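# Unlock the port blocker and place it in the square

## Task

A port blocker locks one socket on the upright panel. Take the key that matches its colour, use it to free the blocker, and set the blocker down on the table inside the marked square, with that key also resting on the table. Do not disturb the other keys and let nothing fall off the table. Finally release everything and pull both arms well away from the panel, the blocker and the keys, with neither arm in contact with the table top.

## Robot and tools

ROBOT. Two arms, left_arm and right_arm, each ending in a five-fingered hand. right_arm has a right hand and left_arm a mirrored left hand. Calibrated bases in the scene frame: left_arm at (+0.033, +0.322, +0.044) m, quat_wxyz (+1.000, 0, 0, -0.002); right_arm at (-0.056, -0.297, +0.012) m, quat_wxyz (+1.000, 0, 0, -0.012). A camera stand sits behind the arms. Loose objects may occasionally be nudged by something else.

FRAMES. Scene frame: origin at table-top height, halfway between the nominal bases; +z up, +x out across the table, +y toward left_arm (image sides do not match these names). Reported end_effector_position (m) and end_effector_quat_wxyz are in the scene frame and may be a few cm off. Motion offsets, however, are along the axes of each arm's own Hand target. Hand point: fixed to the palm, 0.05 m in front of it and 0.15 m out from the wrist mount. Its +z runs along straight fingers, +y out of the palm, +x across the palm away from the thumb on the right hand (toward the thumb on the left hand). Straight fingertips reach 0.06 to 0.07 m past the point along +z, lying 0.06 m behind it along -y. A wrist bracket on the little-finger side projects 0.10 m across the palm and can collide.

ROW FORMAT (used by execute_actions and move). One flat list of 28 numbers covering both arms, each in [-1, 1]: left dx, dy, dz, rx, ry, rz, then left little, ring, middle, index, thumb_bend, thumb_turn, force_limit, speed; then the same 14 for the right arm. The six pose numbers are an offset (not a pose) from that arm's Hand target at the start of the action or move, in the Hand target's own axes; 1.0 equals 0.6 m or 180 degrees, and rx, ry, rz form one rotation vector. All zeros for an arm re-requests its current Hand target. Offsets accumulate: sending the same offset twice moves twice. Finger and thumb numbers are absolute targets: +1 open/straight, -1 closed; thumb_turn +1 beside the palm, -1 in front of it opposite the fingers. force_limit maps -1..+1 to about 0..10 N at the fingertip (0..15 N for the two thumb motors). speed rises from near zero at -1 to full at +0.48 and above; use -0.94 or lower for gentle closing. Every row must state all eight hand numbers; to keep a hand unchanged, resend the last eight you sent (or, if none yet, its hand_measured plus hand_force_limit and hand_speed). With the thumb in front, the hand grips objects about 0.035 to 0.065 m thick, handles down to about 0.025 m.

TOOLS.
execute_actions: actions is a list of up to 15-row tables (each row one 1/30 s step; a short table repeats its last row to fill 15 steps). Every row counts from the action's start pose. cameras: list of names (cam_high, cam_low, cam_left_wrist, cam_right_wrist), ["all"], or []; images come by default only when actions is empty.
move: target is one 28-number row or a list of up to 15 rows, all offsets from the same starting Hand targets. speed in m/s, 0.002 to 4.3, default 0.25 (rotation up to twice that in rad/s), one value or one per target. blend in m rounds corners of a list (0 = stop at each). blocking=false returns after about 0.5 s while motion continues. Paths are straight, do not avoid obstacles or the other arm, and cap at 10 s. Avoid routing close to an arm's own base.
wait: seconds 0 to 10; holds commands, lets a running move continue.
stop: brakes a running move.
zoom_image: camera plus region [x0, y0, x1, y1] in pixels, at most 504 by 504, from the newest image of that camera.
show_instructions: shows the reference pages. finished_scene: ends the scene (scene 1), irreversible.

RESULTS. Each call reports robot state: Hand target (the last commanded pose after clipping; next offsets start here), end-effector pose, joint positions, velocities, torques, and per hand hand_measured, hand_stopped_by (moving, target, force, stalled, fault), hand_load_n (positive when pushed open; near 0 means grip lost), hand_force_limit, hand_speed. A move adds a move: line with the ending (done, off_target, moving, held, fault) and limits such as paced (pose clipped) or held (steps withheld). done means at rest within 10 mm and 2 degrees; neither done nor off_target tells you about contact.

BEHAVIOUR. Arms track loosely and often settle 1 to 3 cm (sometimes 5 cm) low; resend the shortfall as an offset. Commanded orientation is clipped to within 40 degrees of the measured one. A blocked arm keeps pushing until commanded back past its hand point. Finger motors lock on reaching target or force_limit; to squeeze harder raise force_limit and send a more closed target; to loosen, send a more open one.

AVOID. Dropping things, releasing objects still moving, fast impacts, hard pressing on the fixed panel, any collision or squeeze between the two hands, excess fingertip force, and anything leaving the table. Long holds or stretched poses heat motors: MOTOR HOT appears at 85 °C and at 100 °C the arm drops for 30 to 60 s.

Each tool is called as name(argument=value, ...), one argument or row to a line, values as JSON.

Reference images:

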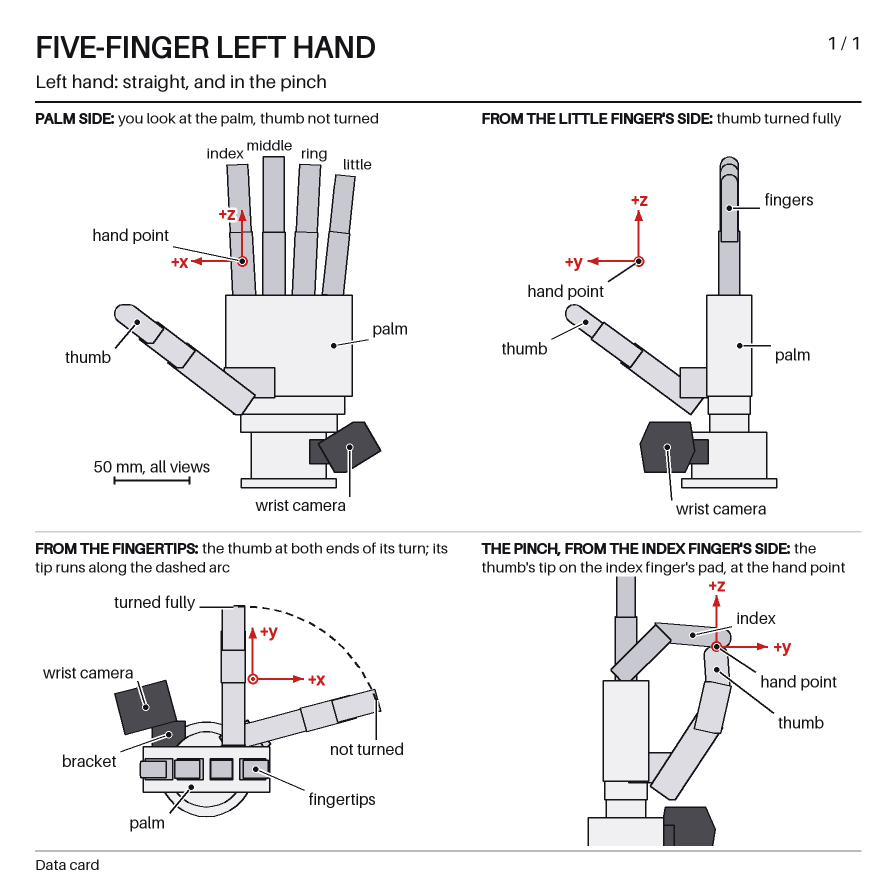

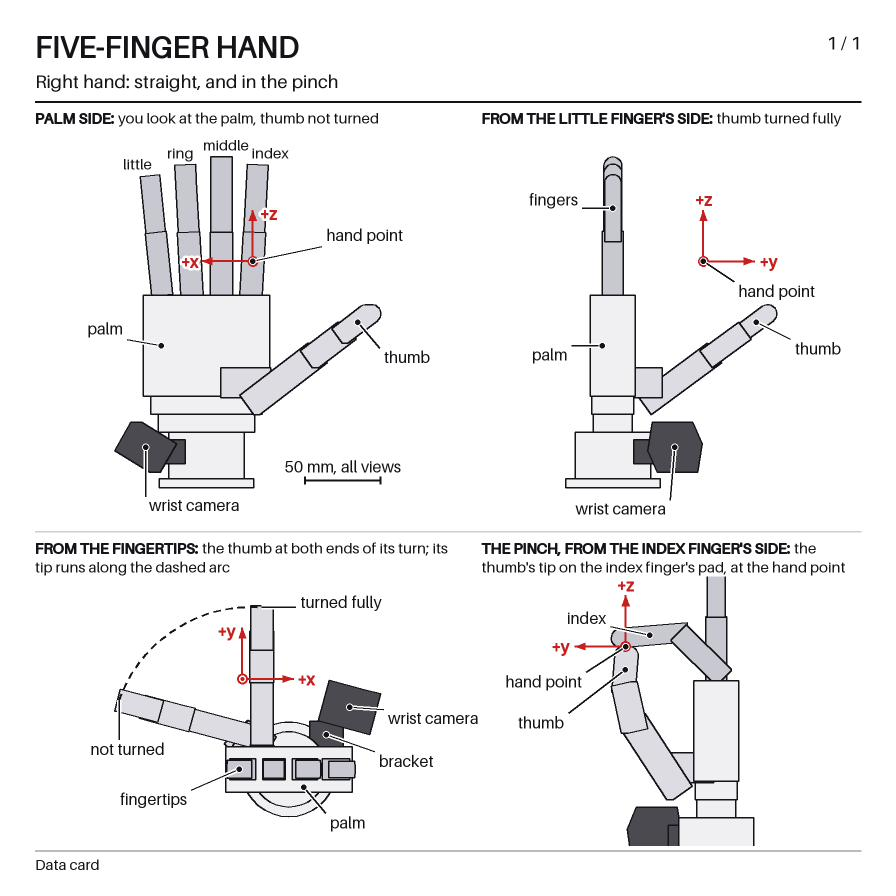

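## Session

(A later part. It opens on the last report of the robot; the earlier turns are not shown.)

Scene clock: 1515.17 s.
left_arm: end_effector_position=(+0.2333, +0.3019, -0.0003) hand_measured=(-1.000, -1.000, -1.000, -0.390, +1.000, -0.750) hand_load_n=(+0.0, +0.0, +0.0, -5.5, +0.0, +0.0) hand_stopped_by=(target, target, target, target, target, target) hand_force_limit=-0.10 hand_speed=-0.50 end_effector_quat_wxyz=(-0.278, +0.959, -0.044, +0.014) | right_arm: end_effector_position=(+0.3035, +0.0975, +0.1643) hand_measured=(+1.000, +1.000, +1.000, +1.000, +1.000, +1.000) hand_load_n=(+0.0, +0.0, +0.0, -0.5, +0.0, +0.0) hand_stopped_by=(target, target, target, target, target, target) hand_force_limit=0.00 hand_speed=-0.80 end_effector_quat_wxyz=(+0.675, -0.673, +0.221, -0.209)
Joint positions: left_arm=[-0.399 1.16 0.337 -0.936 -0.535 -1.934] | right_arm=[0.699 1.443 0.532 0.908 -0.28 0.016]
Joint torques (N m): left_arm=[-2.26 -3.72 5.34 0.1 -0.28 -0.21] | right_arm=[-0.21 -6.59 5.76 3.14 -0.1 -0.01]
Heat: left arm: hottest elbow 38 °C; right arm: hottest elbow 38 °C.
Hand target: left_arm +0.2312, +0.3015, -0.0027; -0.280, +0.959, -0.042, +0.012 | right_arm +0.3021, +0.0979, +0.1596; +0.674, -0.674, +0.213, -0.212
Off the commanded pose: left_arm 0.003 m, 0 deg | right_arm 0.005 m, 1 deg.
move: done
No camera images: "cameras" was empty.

move(
  target=[0,-0.0018,-0.0028,0,0,0,-1,-1,-1,-0.39,1,-0.75,-0.1,-0.5,0,0,0,0,0,0,1,1,1,1,1,1,0,-0.8],
  cameras=[],
  speed=0.02,
)

Scene clock: 1519.40 s.
left_arm: end_effector_position=(+0.2331, +0.3021, -0.0002) hand_measured=(-1.000, -1.000, -1.000, -0.390, +1.000, -0.750) hand_load_n=(+0.0, +0.0, +0.0, -4.0, +0.0, +0.0) hand_stopped_by=(target, target, target, target, target, target) hand_force_limit=-0.10 hand_speed=-0.50 end_effector_quat_wxyz=(-0.278, +0.959, -0.042, +0.014) | right_arm: end_effector_position=(+0.3035, +0.0975, +0.1643) hand_measured=(+1.000, +1.000, +1.000, +1.000, +1.000, +1.000) hand_load_n=(+0.0, +0.0, +0.0, +0.0, +0.0, -0.5) hand_stopped_by=(target, target, target, target, target, target) hand_force_limit=0.00 hand_speed=-0.80 end_effector_quat_wxyz=(+0.675, -0.673, +0.221, -0.209)
Joint positions: left_arm=[-0.399 1.16 0.337 -0.937 -0.535 -1.938] | right_arm=[0.699 1.443 0.532 0.908 -0.28 0.016]
Joint torques (N m): left_arm=[-1.79 -4.25 5.52 -0.13 -0.28 -0.14] | right_arm=[-0.15 -6.65 5.75 3.14 -0.1 -0.01]
Heat: left arm: hottest elbow 38 °C; right arm: hottest elbow 38 °C.
Hand target: left_arm +0.2312, +0.3016, -0.0007; -0.280, +0.959, -0.042, +0.012 | right_arm +0.3021, +0.0979, +0.1596; +0.674, -0.674, +0.213, -0.212
Off the commanded pose: left_arm 0.002 m, 0 deg | right_arm 0.005 m, 1 deg.
move: done
No camera images: "cameras" was empty.

move(
  target=[0,-0.0018,-0.0028,0,0,0,-1,-1,-1,-0.39,1,-0.75,-0.1,-0.5,0,0,0,0,0,0,1,1,1,1,1,1,0,-0.8],
  cameras=[],
  speed=0.02,
)

Scene clock: 1522.57 s.
left_arm: end_effector_position=(+0.2316, +0.3028, -0.0001) hand_measured=(-1.000, -1.000, -1.000, -0.390, +1.000, -0.750) hand_load_n=(+0.0, +0.0, +0.0, -2.5, +0.0, +0.0) hand_stopped_by=(target, target, target, target, target, target) hand_force_limit=-0.10 hand_speed=-0.50 end_effector_quat_wxyz=(-0.280, +0.959, -0.042, +0.011) | right_arm: end_effector_position=(+0.3035, +0.0975, +0.1643) hand_measured=(+1.000, +1.000, +1.000, +1.000, +1.000, +1.000) hand_load_n=(+0.0, +0.0, +0.0, +0.0, +0.0, +0.0) hand_stopped_by=(target, target, target, target, target, target) hand_force_limit=0.00 hand_speed=-0.80 end_effector_quat_wxyz=(+0.675, -0.673, +0.221, -0.209)
Joint positions: left_arm=[-0.4 1.16 0.337 -0.944 -0.535 -1.94] | right_arm=[0.699 1.443 0.532 0.908 -0.28 0.016]
Joint torques (N m): left_arm=[-2.08 -4.78 5.76 -0.36 -0.29 -0.19] | right_arm=[-0.15 -6.59 5.75 3.15 -0.09 -0.01]
Heat: left arm: hottest elbow 38 °C; right arm: hottest elbow 38 °C.
Hand target: left_arm +0.2312, +0.3015, +0.0013; -0.280, +0.959, -0.042, +0.012 | right_arm +0.3021, +0.0979, +0.1596; +0.674, -0.674, +0.213, -0.212
Off the commanded pose: left_arm 0.002 m, 0 deg | right_arm 0.005 m, 1 deg.
move: done
No camera images: "cameras" was empty.

execute_actions(
  actions=[
    [[0,0,0,0,0,0,-1,-1,-1,-0.39,0.45,-0.75,-0.1,-0.9,0,0,0,0,0,0,1,1,1,1,1,1,0,-0.8]],
  ],
  cameras=["cam_left_wrist", "cam_right_wrist"],
)

zoom_image(
  camera="cam_right_wrist",
  region=[400, 300, 490, 410],
)

zoom_image(
  camera="cam_left_wrist",
  region=[225, 190, 365, 310],
)

Scene clock: 1531.03 s.
left_arm: end_effector_position=(+0.2317, +0.3011, +0.0004) hand_measured=(-1.000, -1.000, -1.000, -0.390, +0.698, -0.750) hand_load_n=(+0.0, +0.0, +0.0, +1.5, +6.5, +0.0) hand_stopped_by=(target, target, target, target, force, target) hand_force_limit=-0.10 hand_speed=-0.90 end_effector_quat_wxyz=(-0.277, +0.960, -0.043, +0.013) | right_arm: end_effector_position=(+0.3035, +0.0975, +0.1643) hand_measured=(+1.000, +1.000, +1.000, +1.000, +1.000, +1.000) hand_load_n=(+0.0, +0.0, +0.0, -0.5, +0.0, +0.0) hand_stopped_by=(target, target, target, target, target, target) hand_force_limit=0.00 hand_speed=-0.80 end_effector_quat_wxyz=(+0.675, -0.673, +0.221, -0.209)
Joint positions: left_arm=[-0.404 1.156 0.337 -0.945 -0.531 -1.941] | right_arm=[0.699 1.443 0.532 0.908 -0.28 0.016]
Joint torques (N m): left_arm=[-1.67 -4.31 5.76 -0.29 -0.44 -0.13] | right_arm=[-0.15 -6.59 5.75 3.15 -0.1 -0.01]
Heat: left arm: hottest elbow 38 °C; right arm: hottest elbow 38 °C.
Hand target: left_arm +0.2312, +0.3015, +0.0013; -0.280, +0.959, -0.042, +0.012 | right_arm +0.3021, +0.0979, +0.1596; +0.674, -0.674, +0.213, -0.212
Off the commanded pose: left_arm 0.001 m, 0 deg | right_arm 0.005 m, 1 deg.
Step readings (end_effector_position of left_arm | right_arm):
0: (+0.2316, +0.3028, -0.0001) | (+0.3035, +0.0975, +0.1643)
1: (+0.2316, +0.3028, -0.0001) | (+0.3035, +0.0975, +0.1643)
2: (+0.2316, +0.3028, -0.0001) | (+0.3035, +0.0975, +0.1643)
4: (+0.2316, +0.3028, -0.0001) | (+0.3035, +0.0975, +0.1643)
8: (+0.2316, +0.3028, -0.0001) | (+0.3035, +0.0975, +0.1643)
15: (+0.2316, +0.3028, -0.0001) | (+0.3035, +0.0975, +0.1643)
Images, in order (width x height): cam_left_wrist 672x504, cam_right_wrist 672x504.

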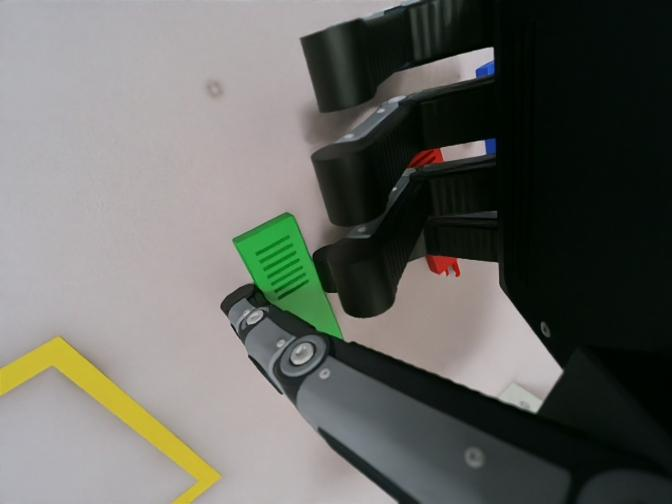

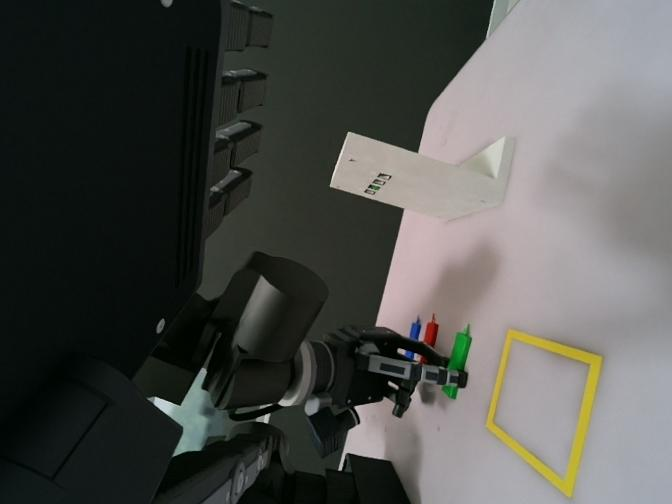

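Scaled by 4.582 from the camera's 672x504 image, which has a finer 960x720 frame.

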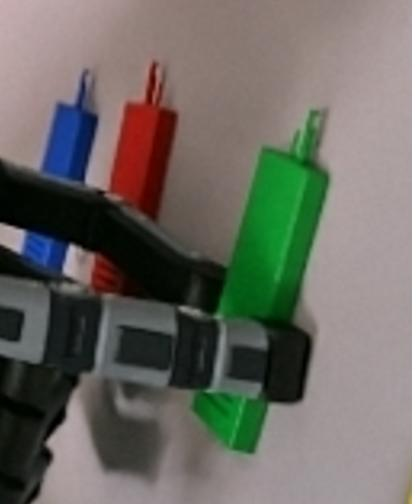

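Scaled by 3.600 from the camera's 672x504 image, which has a finer 960x720 frame.

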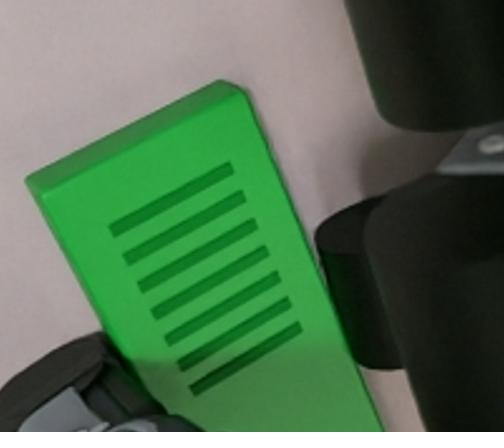

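execute_actions(
  actions=[
    [[0,0,0,0,0,0,-1,-1,-1,-0.39,0.4,-0.75,0.2,-0.94,0,0,0,0,0,0,1,1,1,1,1,1,0,-0.8]],
  ],
  cameras=["cam_left_wrist"],
)

Scene clock: 1540.43 s.
left_arm: end_effector_position=(+0.2317, +0.3009, +0.0004) hand_measured=(-1.000, -1.000, -1.000, -0.390, +0.690, -0.750) hand_load_n=(-0.5, +0.0, +0.0, +2.5, +8.5, +0.0) hand_stopped_by=(target, target, target, target, force, target) hand_force_limit=0.20 hand_speed=-0.94 end_effector_quat_wxyz=(-0.277, +0.960, -0.043, +0.013) | right_arm: end_effector_position=(+0.3035, +0.0975, +0.1643) hand_measured=(+1.000, +1.000, +1.000, +1.000, +1.000, +1.000) hand_load_n=(+0.0, +0.0, +0.0, +0.0, +0.0, -0.5) hand_stopped_by=(target, target, target, target, target, target) hand_force_limit=0.00 hand_speed=-0.80 end_effector_quat_wxyz=(+0.675, -0.673, +0.221, -0.209)
Joint positions: left_arm=[-0.404 1.155 0.337 -0.945 -0.531 -1.942] | right_arm=[0.699 1.443 0.532 0.908 -0.28 0.016]
Joint torques (N m): left_arm=[-1.85 -4.31 5.78 -0.29 -0.45 -0.14] | right_arm=[-0.21 -6.59 5.76 3.15 -0.09 -0.01]
Heat: left arm: hottest elbow 38 °C; right arm: hottest elbow 38 °C.
Hand target: left_arm +0.2312, +0.3015, +0.0013; -0.280, +0.959, -0.042, +0.012 | right_arm +0.3021, +0.0979, +0.1596; +0.674, -0.674, +0.213, -0.212
Off the commanded pose: left_arm 0.001 m, 0 deg | right_arm 0.005 m, 1 deg.
Step readings (end_effector_position of left_arm | right_arm):
0: (+0.2317, +0.3011, +0.0004) | (+0.3035, +0.0975, +0.1643)
1: (+0.2317, +0.3011, +0.0004) | (+0.3035, +0.0975, +0.1643)
2: (+0.2317, +0.3011, +0.0004) | (+0.3035, +0.0975, +0.1643)
4: (+0.2317, +0.3011, +0.0004) | (+0.3035, +0.0975, +0.1643)
8: (+0.2317, +0.3008, +0.0004) | (+0.3035, +0.0975, +0.1643)
15: (+0.2317, +0.3009, +0.0004) | (+0.3035, +0.0975, +0.1643)
Images, in order (width x height): cam_left_wrist 672x504.

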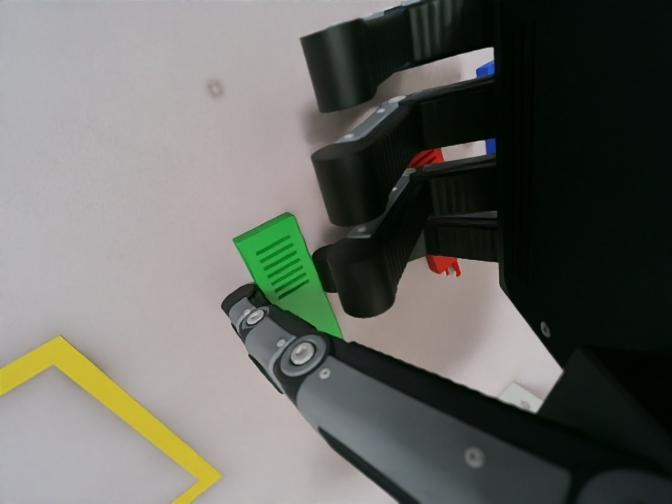

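move(
  target=[0,-0.0269,-0.0422,0,0,0,-1,-1,-1,-0.39,0.4,-0.75,0.2,-0.94,0,0,0,0,0,0,1,1,1,1,1,1,0,-0.8],
  cameras=["cam_left_wrist", "cam_right_wrist"],
  speed=0.04,
)

zoom_image(
  camera="cam_right_wrist",
  region=[380, 290, 490, 410],
)

zoom_image(
  camera="cam_left_wrist",
  region=[205, 190, 385, 350],
)

Scene clock: 1550.77 s.
left_arm: end_effector_position=(+0.2145, +0.3089, +0.0184) hand_measured=(-1.000, -1.000, -1.000, -0.390, +0.690, -0.750) hand_load_n=(+0.0, +0.5, +0.5, +3.5, +6.0, -0.5) hand_stopped_by=(target, target, target, target, force, target) hand_force_limit=0.20 hand_speed=-0.94 end_effector_quat_wxyz=(-0.285, +0.957, -0.049, -0.006) | right_arm: end_effector_position=(+0.3035, +0.0975, +0.1643) hand_measured=(+1.000, +1.000, +1.000, +1.000, +1.000, +1.000) hand_load_n=(+0.5, +0.0, +0.0, +0.0, +0.0, +0.0) hand_stopped_by=(target, target, target, target, target, target) hand_force_limit=0.00 hand_speed=-0.80 end_effector_quat_wxyz=(+0.675, -0.673, +0.221, -0.209)
Joint positions: left_arm=[-0.404 1.065 0.346 -1.089 -0.534 -1.942] | right_arm=[0.699 1.443 0.532 0.908 -0.28 0.016]
Joint torques (N m): left_arm=[-1.61 -4.6 8.96 -0.24 -0.34 -0.12] | right_arm=[-0.15 -6.59 5.76 3.14 -0.09 -0.01]
Heat: left arm: hottest elbow 38 °C; right arm: hottest elbow 38 °C.
Hand target: left_arm +0.2311, +0.3015, +0.0313; -0.280, +0.959, -0.042, +0.012 | right_arm +0.3021, +0.0979, +0.1596; +0.674, -0.674, +0.213, -0.212
Off the commanded pose: left_arm 0.022 m, 2 deg | right_arm 0.005 m, 1 deg.
move: off_target (left_arm)
Images, in order (width x height): cam_left_wrist 672x504, cam_right_wrist 672x504.

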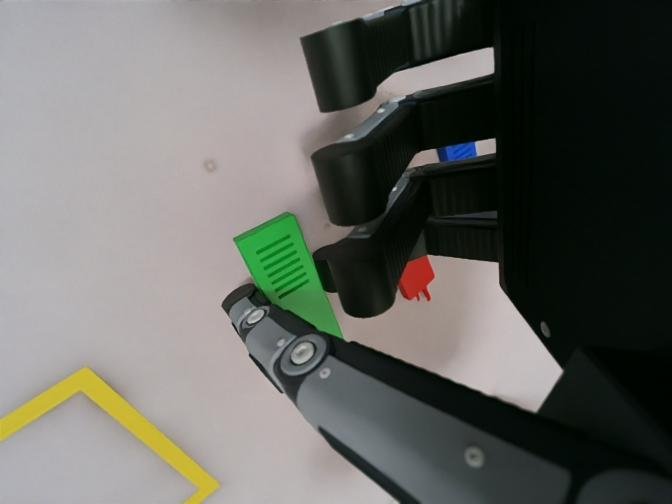

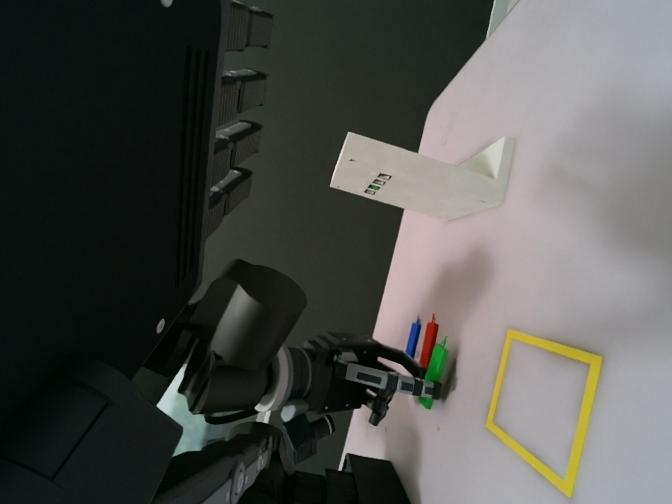

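Scaled by 4.200 from the camera's 672x504 image, which has a finer 960x720 frame.

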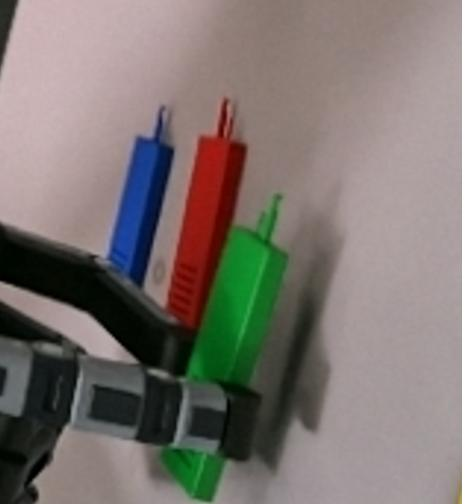

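Scaled by 2.800 from the camera's 672x504 image, which has a finer 960x720 frame.

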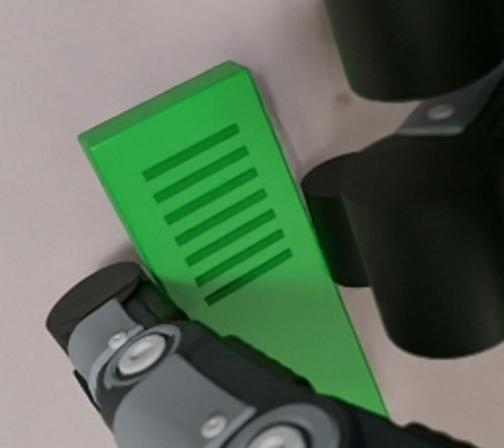

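move(
  target=[
    [0.0143,-0.1302,-0.191,0,0,0,-1,-1,-1,-0.39,0.4,-0.75,0.2,-0.94,0,0,0,0,0,0,1,1,1,1,1,1,0,-0.8],
    [0.1642,-0.179,-0.0768,-0.0022,-0.0147,-0.0236,-1,-1,-1,-0.39,0.4,-0.75,0.2,-0.94,0,0,0,0,0,0,1,1,1,1,1,1,0,-0.8],
  ],
  cameras=["cam_high", "cam_left_wrist", "cam_right_wrist"],
  speed=0.1,
  blend=[0.02, 0],
)

Scene clock: 1649.03 s.
left_arm: end_effector_position=(+0.3150, +0.3579, +0.1162) hand_measured=(-1.000, -1.000, -1.000, -0.390, +0.690, -0.750) hand_load_n=(+0.0, +0.0, +0.0, +3.5, +6.0, -1.0) hand_stopped_by=(target, target, target, target, force, target) hand_force_limit=0.20 hand_speed=-0.94 end_effector_quat_wxyz=(-0.280, +0.960, -0.003, -0.015) | right_arm: end_effector_position=(+0.3035, +0.0975, +0.1643) hand_measured=(+1.000, +1.000, +1.000, +1.000, +1.000, +1.000) hand_load_n=(+0.0, +0.0, +0.0, +0.0, +0.0, +0.0) hand_stopped_by=(target, target, target, target, target, target) hand_force_limit=0.00 hand_speed=-0.80 end_effector_quat_wxyz=(+0.675, -0.673, +0.221, -0.209)
Joint positions: left_arm=[-0.066 1.114 0.69 -1.222 -0.564 -1.655] | right_arm=[0.699 1.443 0.532 0.908 -0.28 0.016]
Joint torques (N m): left_arm=[-0.73 -5.07 11.03 0.68 -0.22 0.06] | right_arm=[-0.15 -6.65 5.75 3.15 -0.09 -0.01]
Heat: left arm: hottest elbow 48 °C; right arm: hottest elbow 38 °C.
Hand target: left_arm +0.3351, +0.3583, +0.1280; -0.277, +0.961, +0.000, +0.000 | right_arm +0.3021, +0.0979, +0.1596; +0.674, -0.674, +0.213, -0.212
Off the commanded pose: left_arm 0.023 m, 2 deg | right_arm 0.005 m, 1 deg.
move: off_target (left_arm)
Images, in order (width x height): cam_high 672x504, cam_left_wrist 672x504, cam_right_wrist 672x504.

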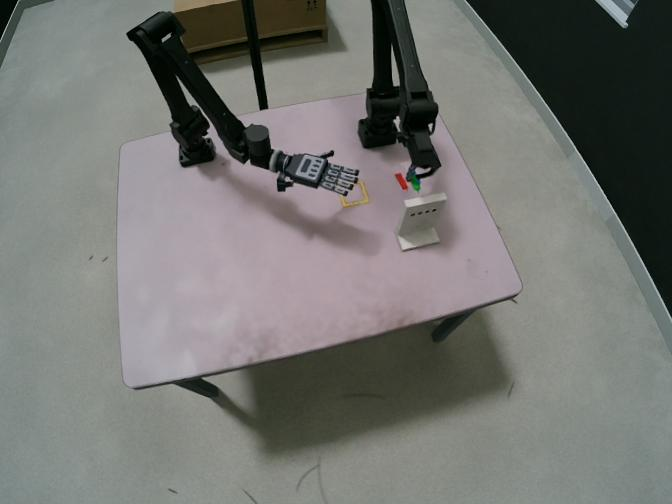

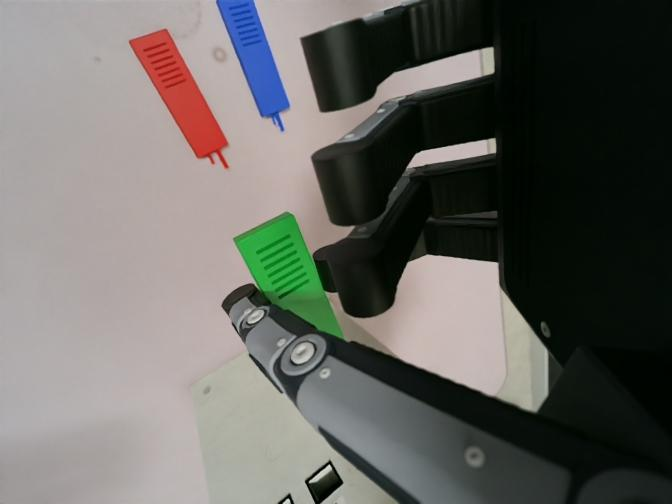

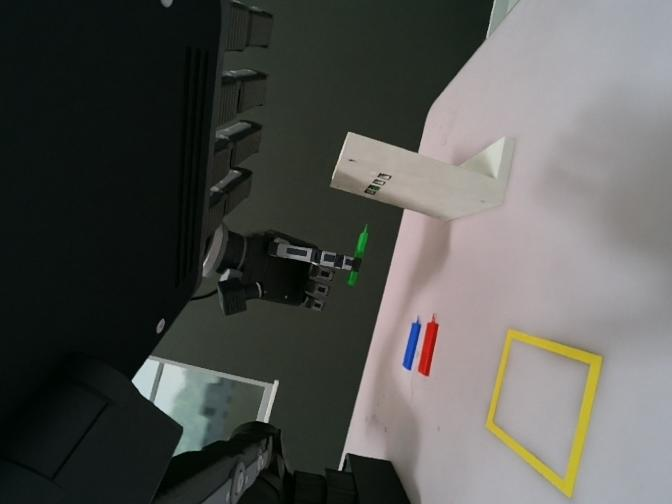

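zoom_image(
  camera="cam_left_wrist",
  region=[180, 330, 430, 504],
)

zoom_image(
  camera="cam_right_wrist",
  region=[320, 120, 460, 300],
)

Scaled by 2.016 from the camera's 672x504 image, which has a finer 960x720 frame.

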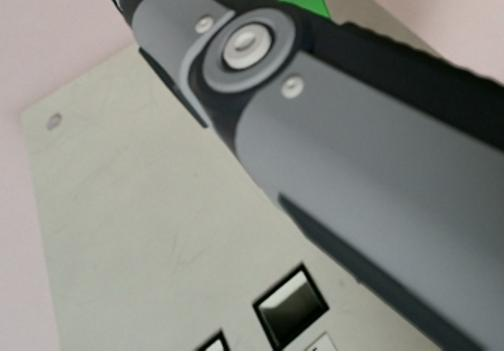

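Scaled by 2.800 from the camera's 672x504 image, which has a finer 960x720 frame.

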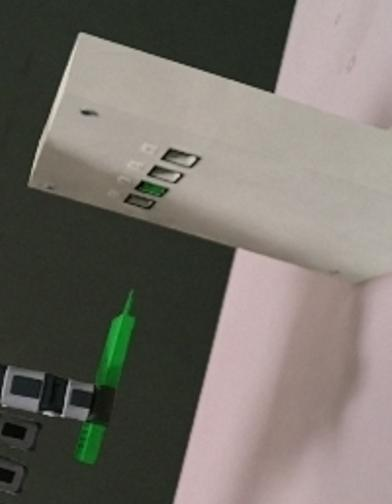

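zoom_image(
  camera="cam_right_wrist",
  region=[335, 175, 395, 295],
)

zoom_image(
  camera="cam_right_wrist",
  region=[350, 160, 400, 240],
)

Scaled by 4.200 from the camera's 672x504 image, which has a finer 960x720 frame.

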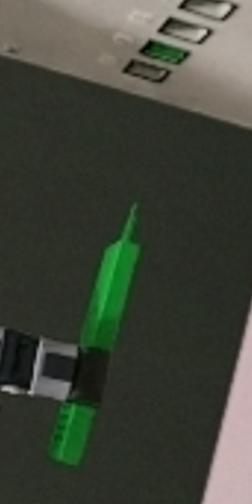

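Scaled by 6.300 from the camera's 672x504 image, which has a finer 960x720 frame.

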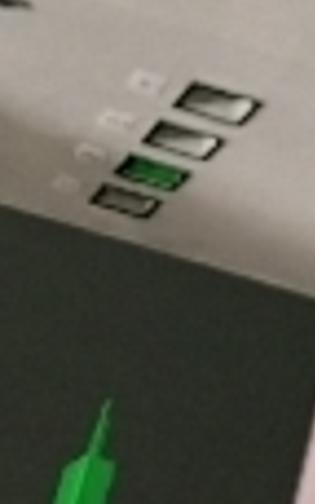

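move(
  target=[0.0498,-0.0067,0.0007,0,0.0131,0.0026,-1,-1,-1,-0.39,0.4,-0.75,0.2,-0.94,0,0,0,0,0,0,1,1,1,1,1,1,0,-0.8],
  cameras=["cam_left_wrist", "cam_right_wrist"],
  speed=0.04,
)

zoom_image(
  camera="cam_right_wrist",
  region=[345, 165, 405, 275],
)

zoom_image(
  camera="cam_left_wrist",
  region=[180, 330, 430, 504],
)

Scene clock: 1704.50 s.
left_arm: end_effector_position=(+0.3445, +0.3603, +0.1182) hand_measured=(-1.000, -1.000, -1.000, -0.390, +0.690, -0.750) hand_load_n=(+0.0, +0.0, +0.0, +3.5, +6.0, -0.5) hand_stopped_by=(target, target, target, target, force, target) hand_force_limit=0.20 hand_speed=-0.94 end_effector_quat_wxyz=(-0.278, +0.960, -0.013, +0.004) | right_arm: end_effector_position=(+0.3035, +0.0975, +0.1643) hand_measured=(+1.000, +1.000, +1.000, +1.000, +1.000, +1.000) hand_load_n=(+0.0, +0.0, +0.0, +0.0, +0.0, +0.0) hand_stopped_by=(target, target, target, target, target, target) hand_force_limit=0.00 hand_speed=-0.80 end_effector_quat_wxyz=(+0.675, -0.673, +0.221, -0.209)
Joint positions: left_arm=[-0.046 1.163 0.73 -1.151 -0.564 -1.597] | right_arm=[0.699 1.443 0.532 0.908 -0.28 0.016]
Joint torques (N m): left_arm=[-0.73 -5.66 11.1 0.83 -0.29 0.09] | right_arm=[-0.15 -6.65 5.75 3.14 -0.09 -0.01]
Heat: left arm: hottest elbow 50 °C; right arm: hottest elbow 38 °C.
Hand target: left_arm +0.3649, +0.3619, +0.1297; -0.277, +0.961, -0.010, +0.019 | right_arm +0.3021, +0.0979, +0.1596; +0.674, -0.674, +0.213, -0.212
Off the commanded pose: left_arm 0.024 m, 2 deg | right_arm 0.005 m, 1 deg.
move: off_target (left_arm)
Images, in order (width x height): cam_left_wrist 672x504, cam_right_wrist 672x504.

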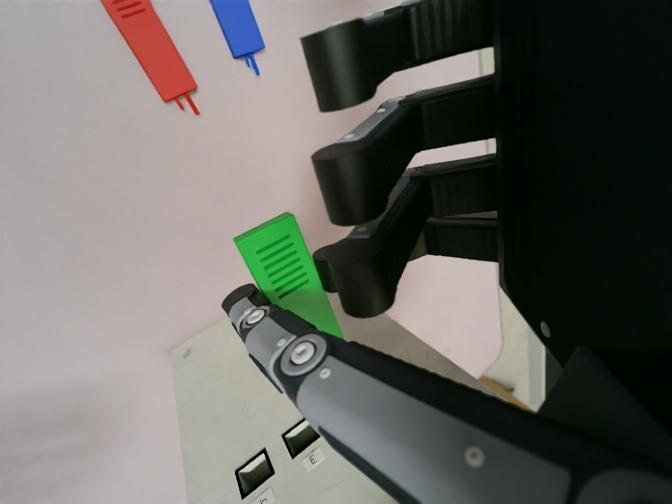

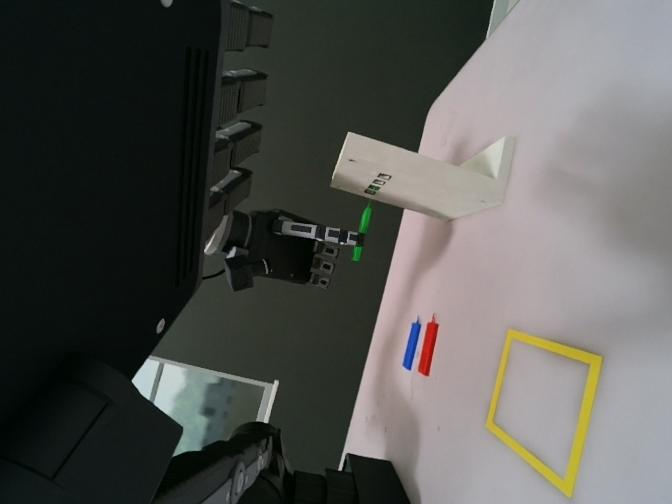

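Scaled by 4.582 from the camera's 672x504 image, which has a finer 960x720 frame.

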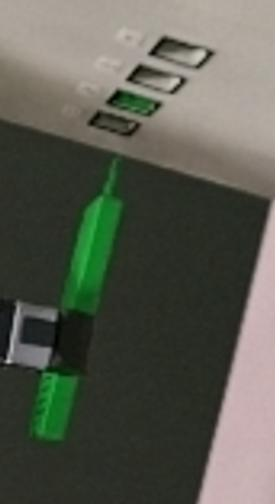

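Scaled by 2.016 from the camera's 672x504 image, which has a finer 960x720 frame.

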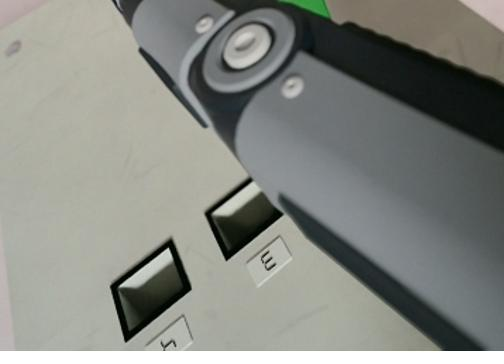

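move(
  target=[0.0212,0.0045,-0.0057,0,0,0,-1,-1,-1,-0.39,0.4,-0.75,0.2,-0.94,0,0,0,0,0,0,1,1,1,1,1,1,0,-0.8],
  cameras=["cam_left_wrist", "cam_right_wrist"],
  speed=0.03,
)

zoom_image(
  camera="cam_right_wrist",
  region=[345, 165, 405, 275],
)

zoom_image(
  camera="cam_left_wrist",
  region=[180, 330, 430, 504],
)

Scene clock: 1805.07 s.
left_arm: end_effector_position=(+0.3569, +0.3597, +0.1202) hand_measured=(-1.000, -1.000, -1.000, -0.390, +0.690, -0.750) hand_load_n=(+0.0, +0.0, +0.0, +3.5, +6.0, -1.0) hand_stopped_by=(target, target, target, target, force, target) hand_force_limit=0.20 hand_speed=-0.94 end_effector_quat_wxyz=(-0.278, +0.960, -0.014, +0.003) | right_arm: end_effector_position=(+0.3035, +0.0975, +0.1643) hand_measured=(+1.000, +1.000, +1.000, +1.000, +1.000, +1.000) hand_load_n=(+0.0, +0.0, +0.0, +0.0, +0.0, +0.0) hand_stopped_by=(target, target, target, target, target, target) hand_force_limit=0.00 hand_speed=-0.80 end_effector_quat_wxyz=(+0.675, -0.673, +0.221, -0.209)
Joint positions: left_arm=[-0.046 1.199 0.763 -1.151 -0.564 -1.597] | right_arm=[0.699 1.443 0.532 0.908 -0.28 0.016]
Joint torques (N m): left_arm=[-1.61 -6.12 11.14 0.62 -0.25 -0.06] | right_arm=[-0.15 -6.53 5.76 3.15 -0.1 -0.01]
Heat: left arm: hottest elbow 52 °C; right arm: hottest elbow 38 °C.
Hand target: left_arm +0.3774, +0.3575, +0.1316; -0.277, +0.961, -0.009, +0.019 | right_arm +0.3021, +0.0979, +0.1596; +0.674, -0.674, +0.213, -0.212
Off the commanded pose: left_arm 0.024 m, 2 deg | right_arm 0.005 m, 1 deg.
move: off_target (left_arm)
Images, in order (width x height): cam_left_wrist 672x504, cam_right_wrist 672x504.

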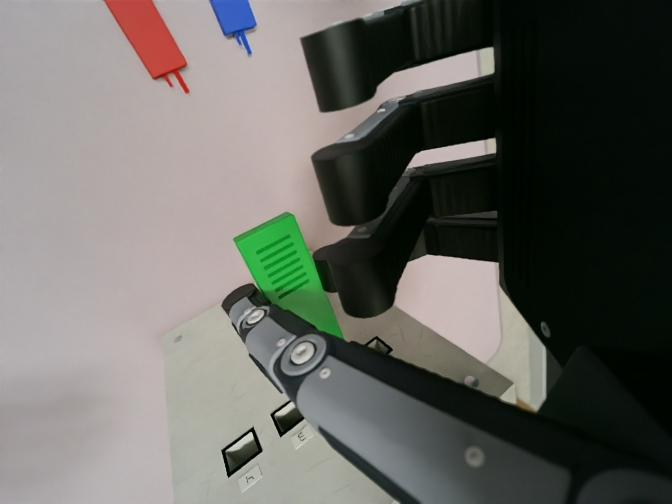

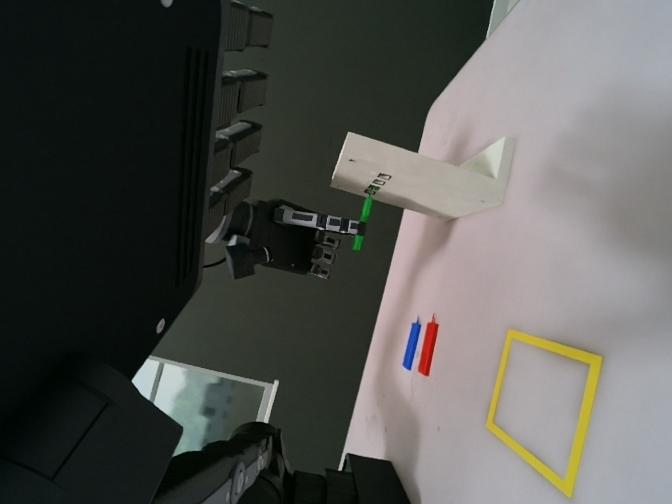

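Scaled by 4.582 from the camera's 672x504 image, which has a finer 960x720 frame.

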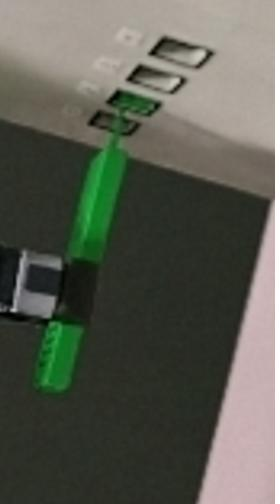

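Scaled by 2.016 from the camera's 672x504 image, which has a finer 960x720 frame.

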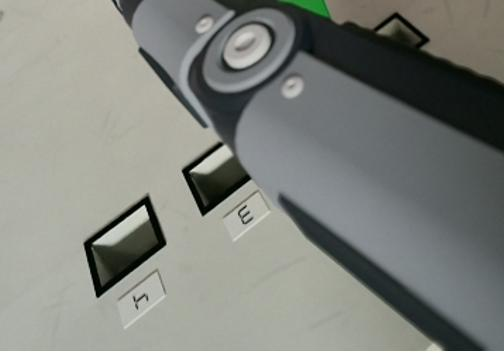

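zoom_image(
  camera="cam_left_wrist",
  region=[210, 390, 320, 490],
)

zoom_image(
  camera="cam_left_wrist",
  region=[310, 310, 410, 380],
)

zoom_image(
  camera="cam_right_wrist",
  region=[350, 165, 400, 215],
)

Scaled by 4.582 from the camera's 672x504 image, which has a finer 960x720 frame.

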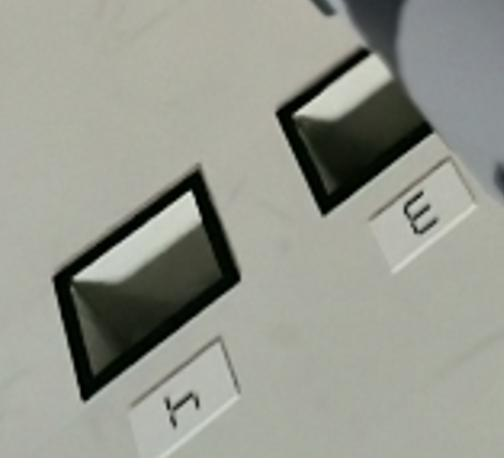

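Scaled by 5.040 from the camera's 672x504 image, which has a finer 960x720 frame.

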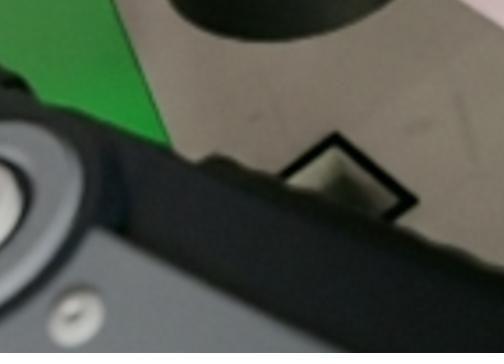

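Scaled by 10.080 from the camera's 672x504 image, which has a finer 960x720 frame.

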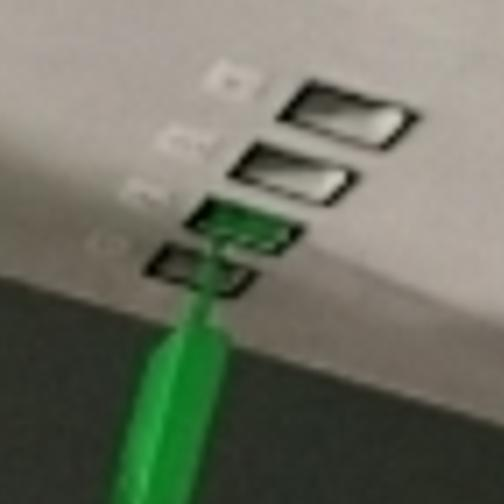

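zoom_image(
  camera="cam_left_wrist",
  region=[220, 200, 360, 350],
)

Scaled by 3.360 from the camera's 672x504 image, which has a finer 960x720 frame.

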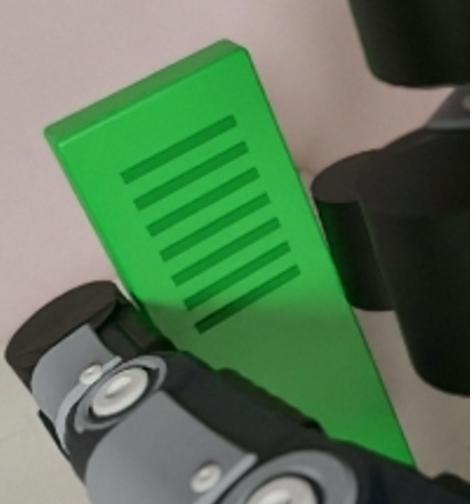

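move(
  target=[0.01,0,0,0,0,0,-1,-1,-1,-0.39,0.4,-0.75,0.2,-0.94,0,0,0,0,0,0,1,1,1,1,1,1,0,-0.8],
  cameras=["cam_left_wrist", "cam_right_wrist"],
  speed=0.02,
)

zoom_image(
  camera="cam_right_wrist",
  region=[350, 165, 400, 215],
)

zoom_image(
  camera="cam_left_wrist",
  region=[190, 300, 420, 484],
)

Scene clock: 1912.17 s.
left_arm: end_effector_position=(+0.3613, +0.3595, +0.1198) hand_measured=(-1.000, -1.000, -1.000, -0.390, +0.690, -0.750) hand_load_n=(+0.0, +0.0, +0.0, +3.5, +6.0, -1.0) hand_stopped_by=(target, target, target, target, force, target) hand_force_limit=0.20 hand_speed=-0.94 end_effector_quat_wxyz=(-0.278, +0.960, -0.014, +0.001) | right_arm: end_effector_position=(+0.3035, +0.0975, +0.1643) hand_measured=(+1.000, +1.000, +1.000, +1.000, +1.000, +1.000) hand_load_n=(+0.0, +0.0, +0.0, +0.0, +0.0, +0.0) hand_stopped_by=(target, target, target, target, target, target) hand_force_limit=0.00 hand_speed=-0.80 end_effector_quat_wxyz=(+0.675, -0.673, +0.221, -0.209)
Joint positions: left_arm=[-0.046 1.216 0.776 -1.151 -0.564 -1.597] | right_arm=[0.699 1.443 0.532 0.908 -0.28 0.016]
Joint torques (N m): left_arm=[-1.67 -6.42 11.25 0.66 -0.25 -0.05] | right_arm=[-0.15 -6.59 5.76 3.14 -0.09 0]
Heat: left arm: hottest elbow 54 °C; right arm: hottest elbow 38 °C.
Hand target: left_arm +0.3834, +0.3573, +0.1318; -0.277, +0.961, -0.009, +0.019 | right_arm +0.3021, +0.0979, +0.1596; +0.674, -0.674, +0.213, -0.212
Off the commanded pose: left_arm 0.025 m, 2 deg | right_arm 0.005 m, 1 deg.
move: off_target (left_arm)
Images, in order (width x height): cam_left_wrist 672x504, cam_right_wrist 672x504.

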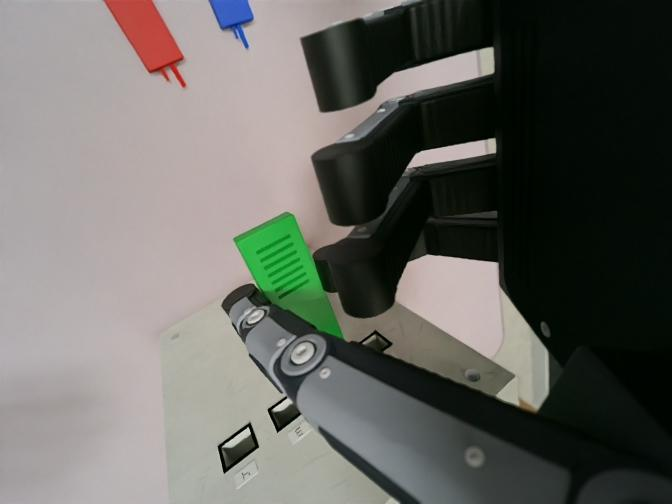

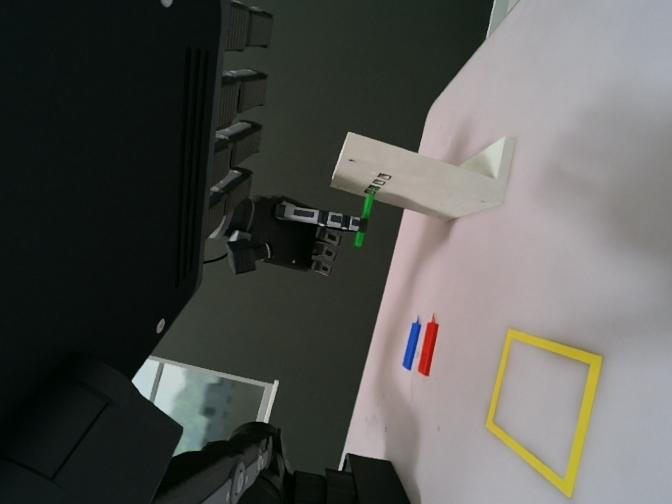

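Scaled by 10.080 from the camera's 672x504 image, which has a finer 960x720 frame.

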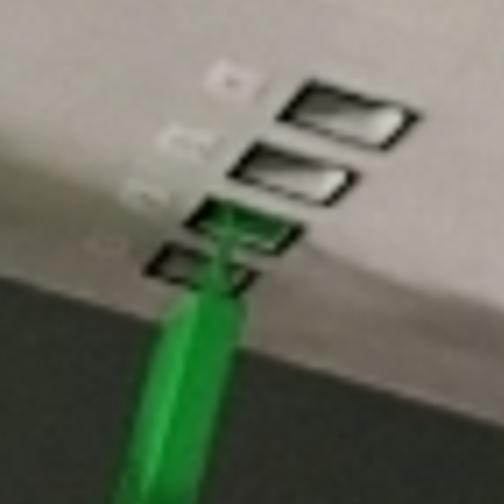

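Scaled by 2.191 from the camera's 672x504 image, which has a finer 960x720 frame.

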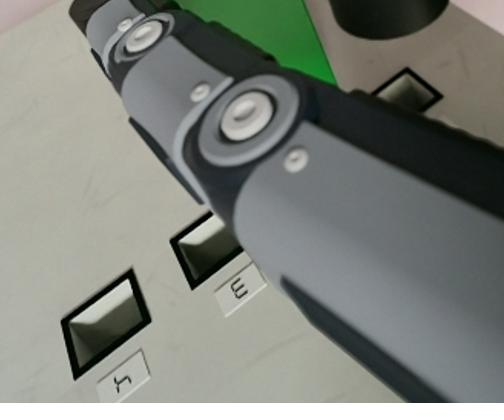

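zoom_image(
  camera="cam_right_wrist",
  region=[362, 178, 386, 202],
)

zoom_image(
  camera="cam_left_wrist",
  region=[210, 380, 320, 490],
)

zoom_image(
  camera="cam_left_wrist",
  region=[310, 310, 410, 380],
)

Scaled by 21.000 from the camera's 672x504 image, which has a finer 960x720 frame.

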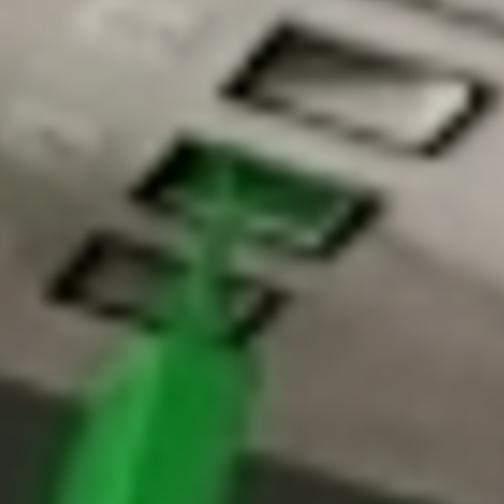

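Scaled by 4.582 from the camera's 672x504 image, which has a finer 960x720 frame.

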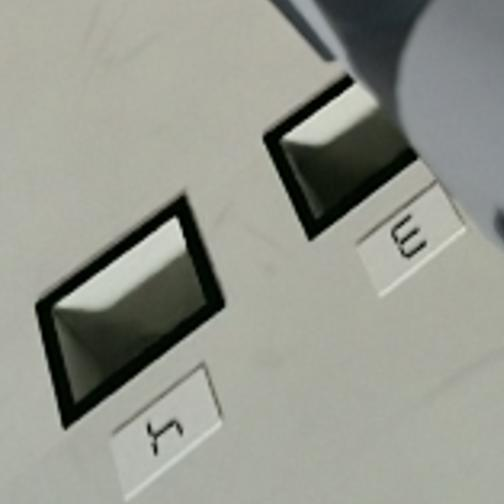

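Scaled by 5.040 from the camera's 672x504 image, which has a finer 960x720 frame.

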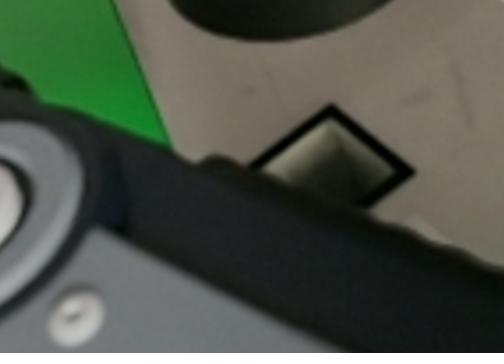

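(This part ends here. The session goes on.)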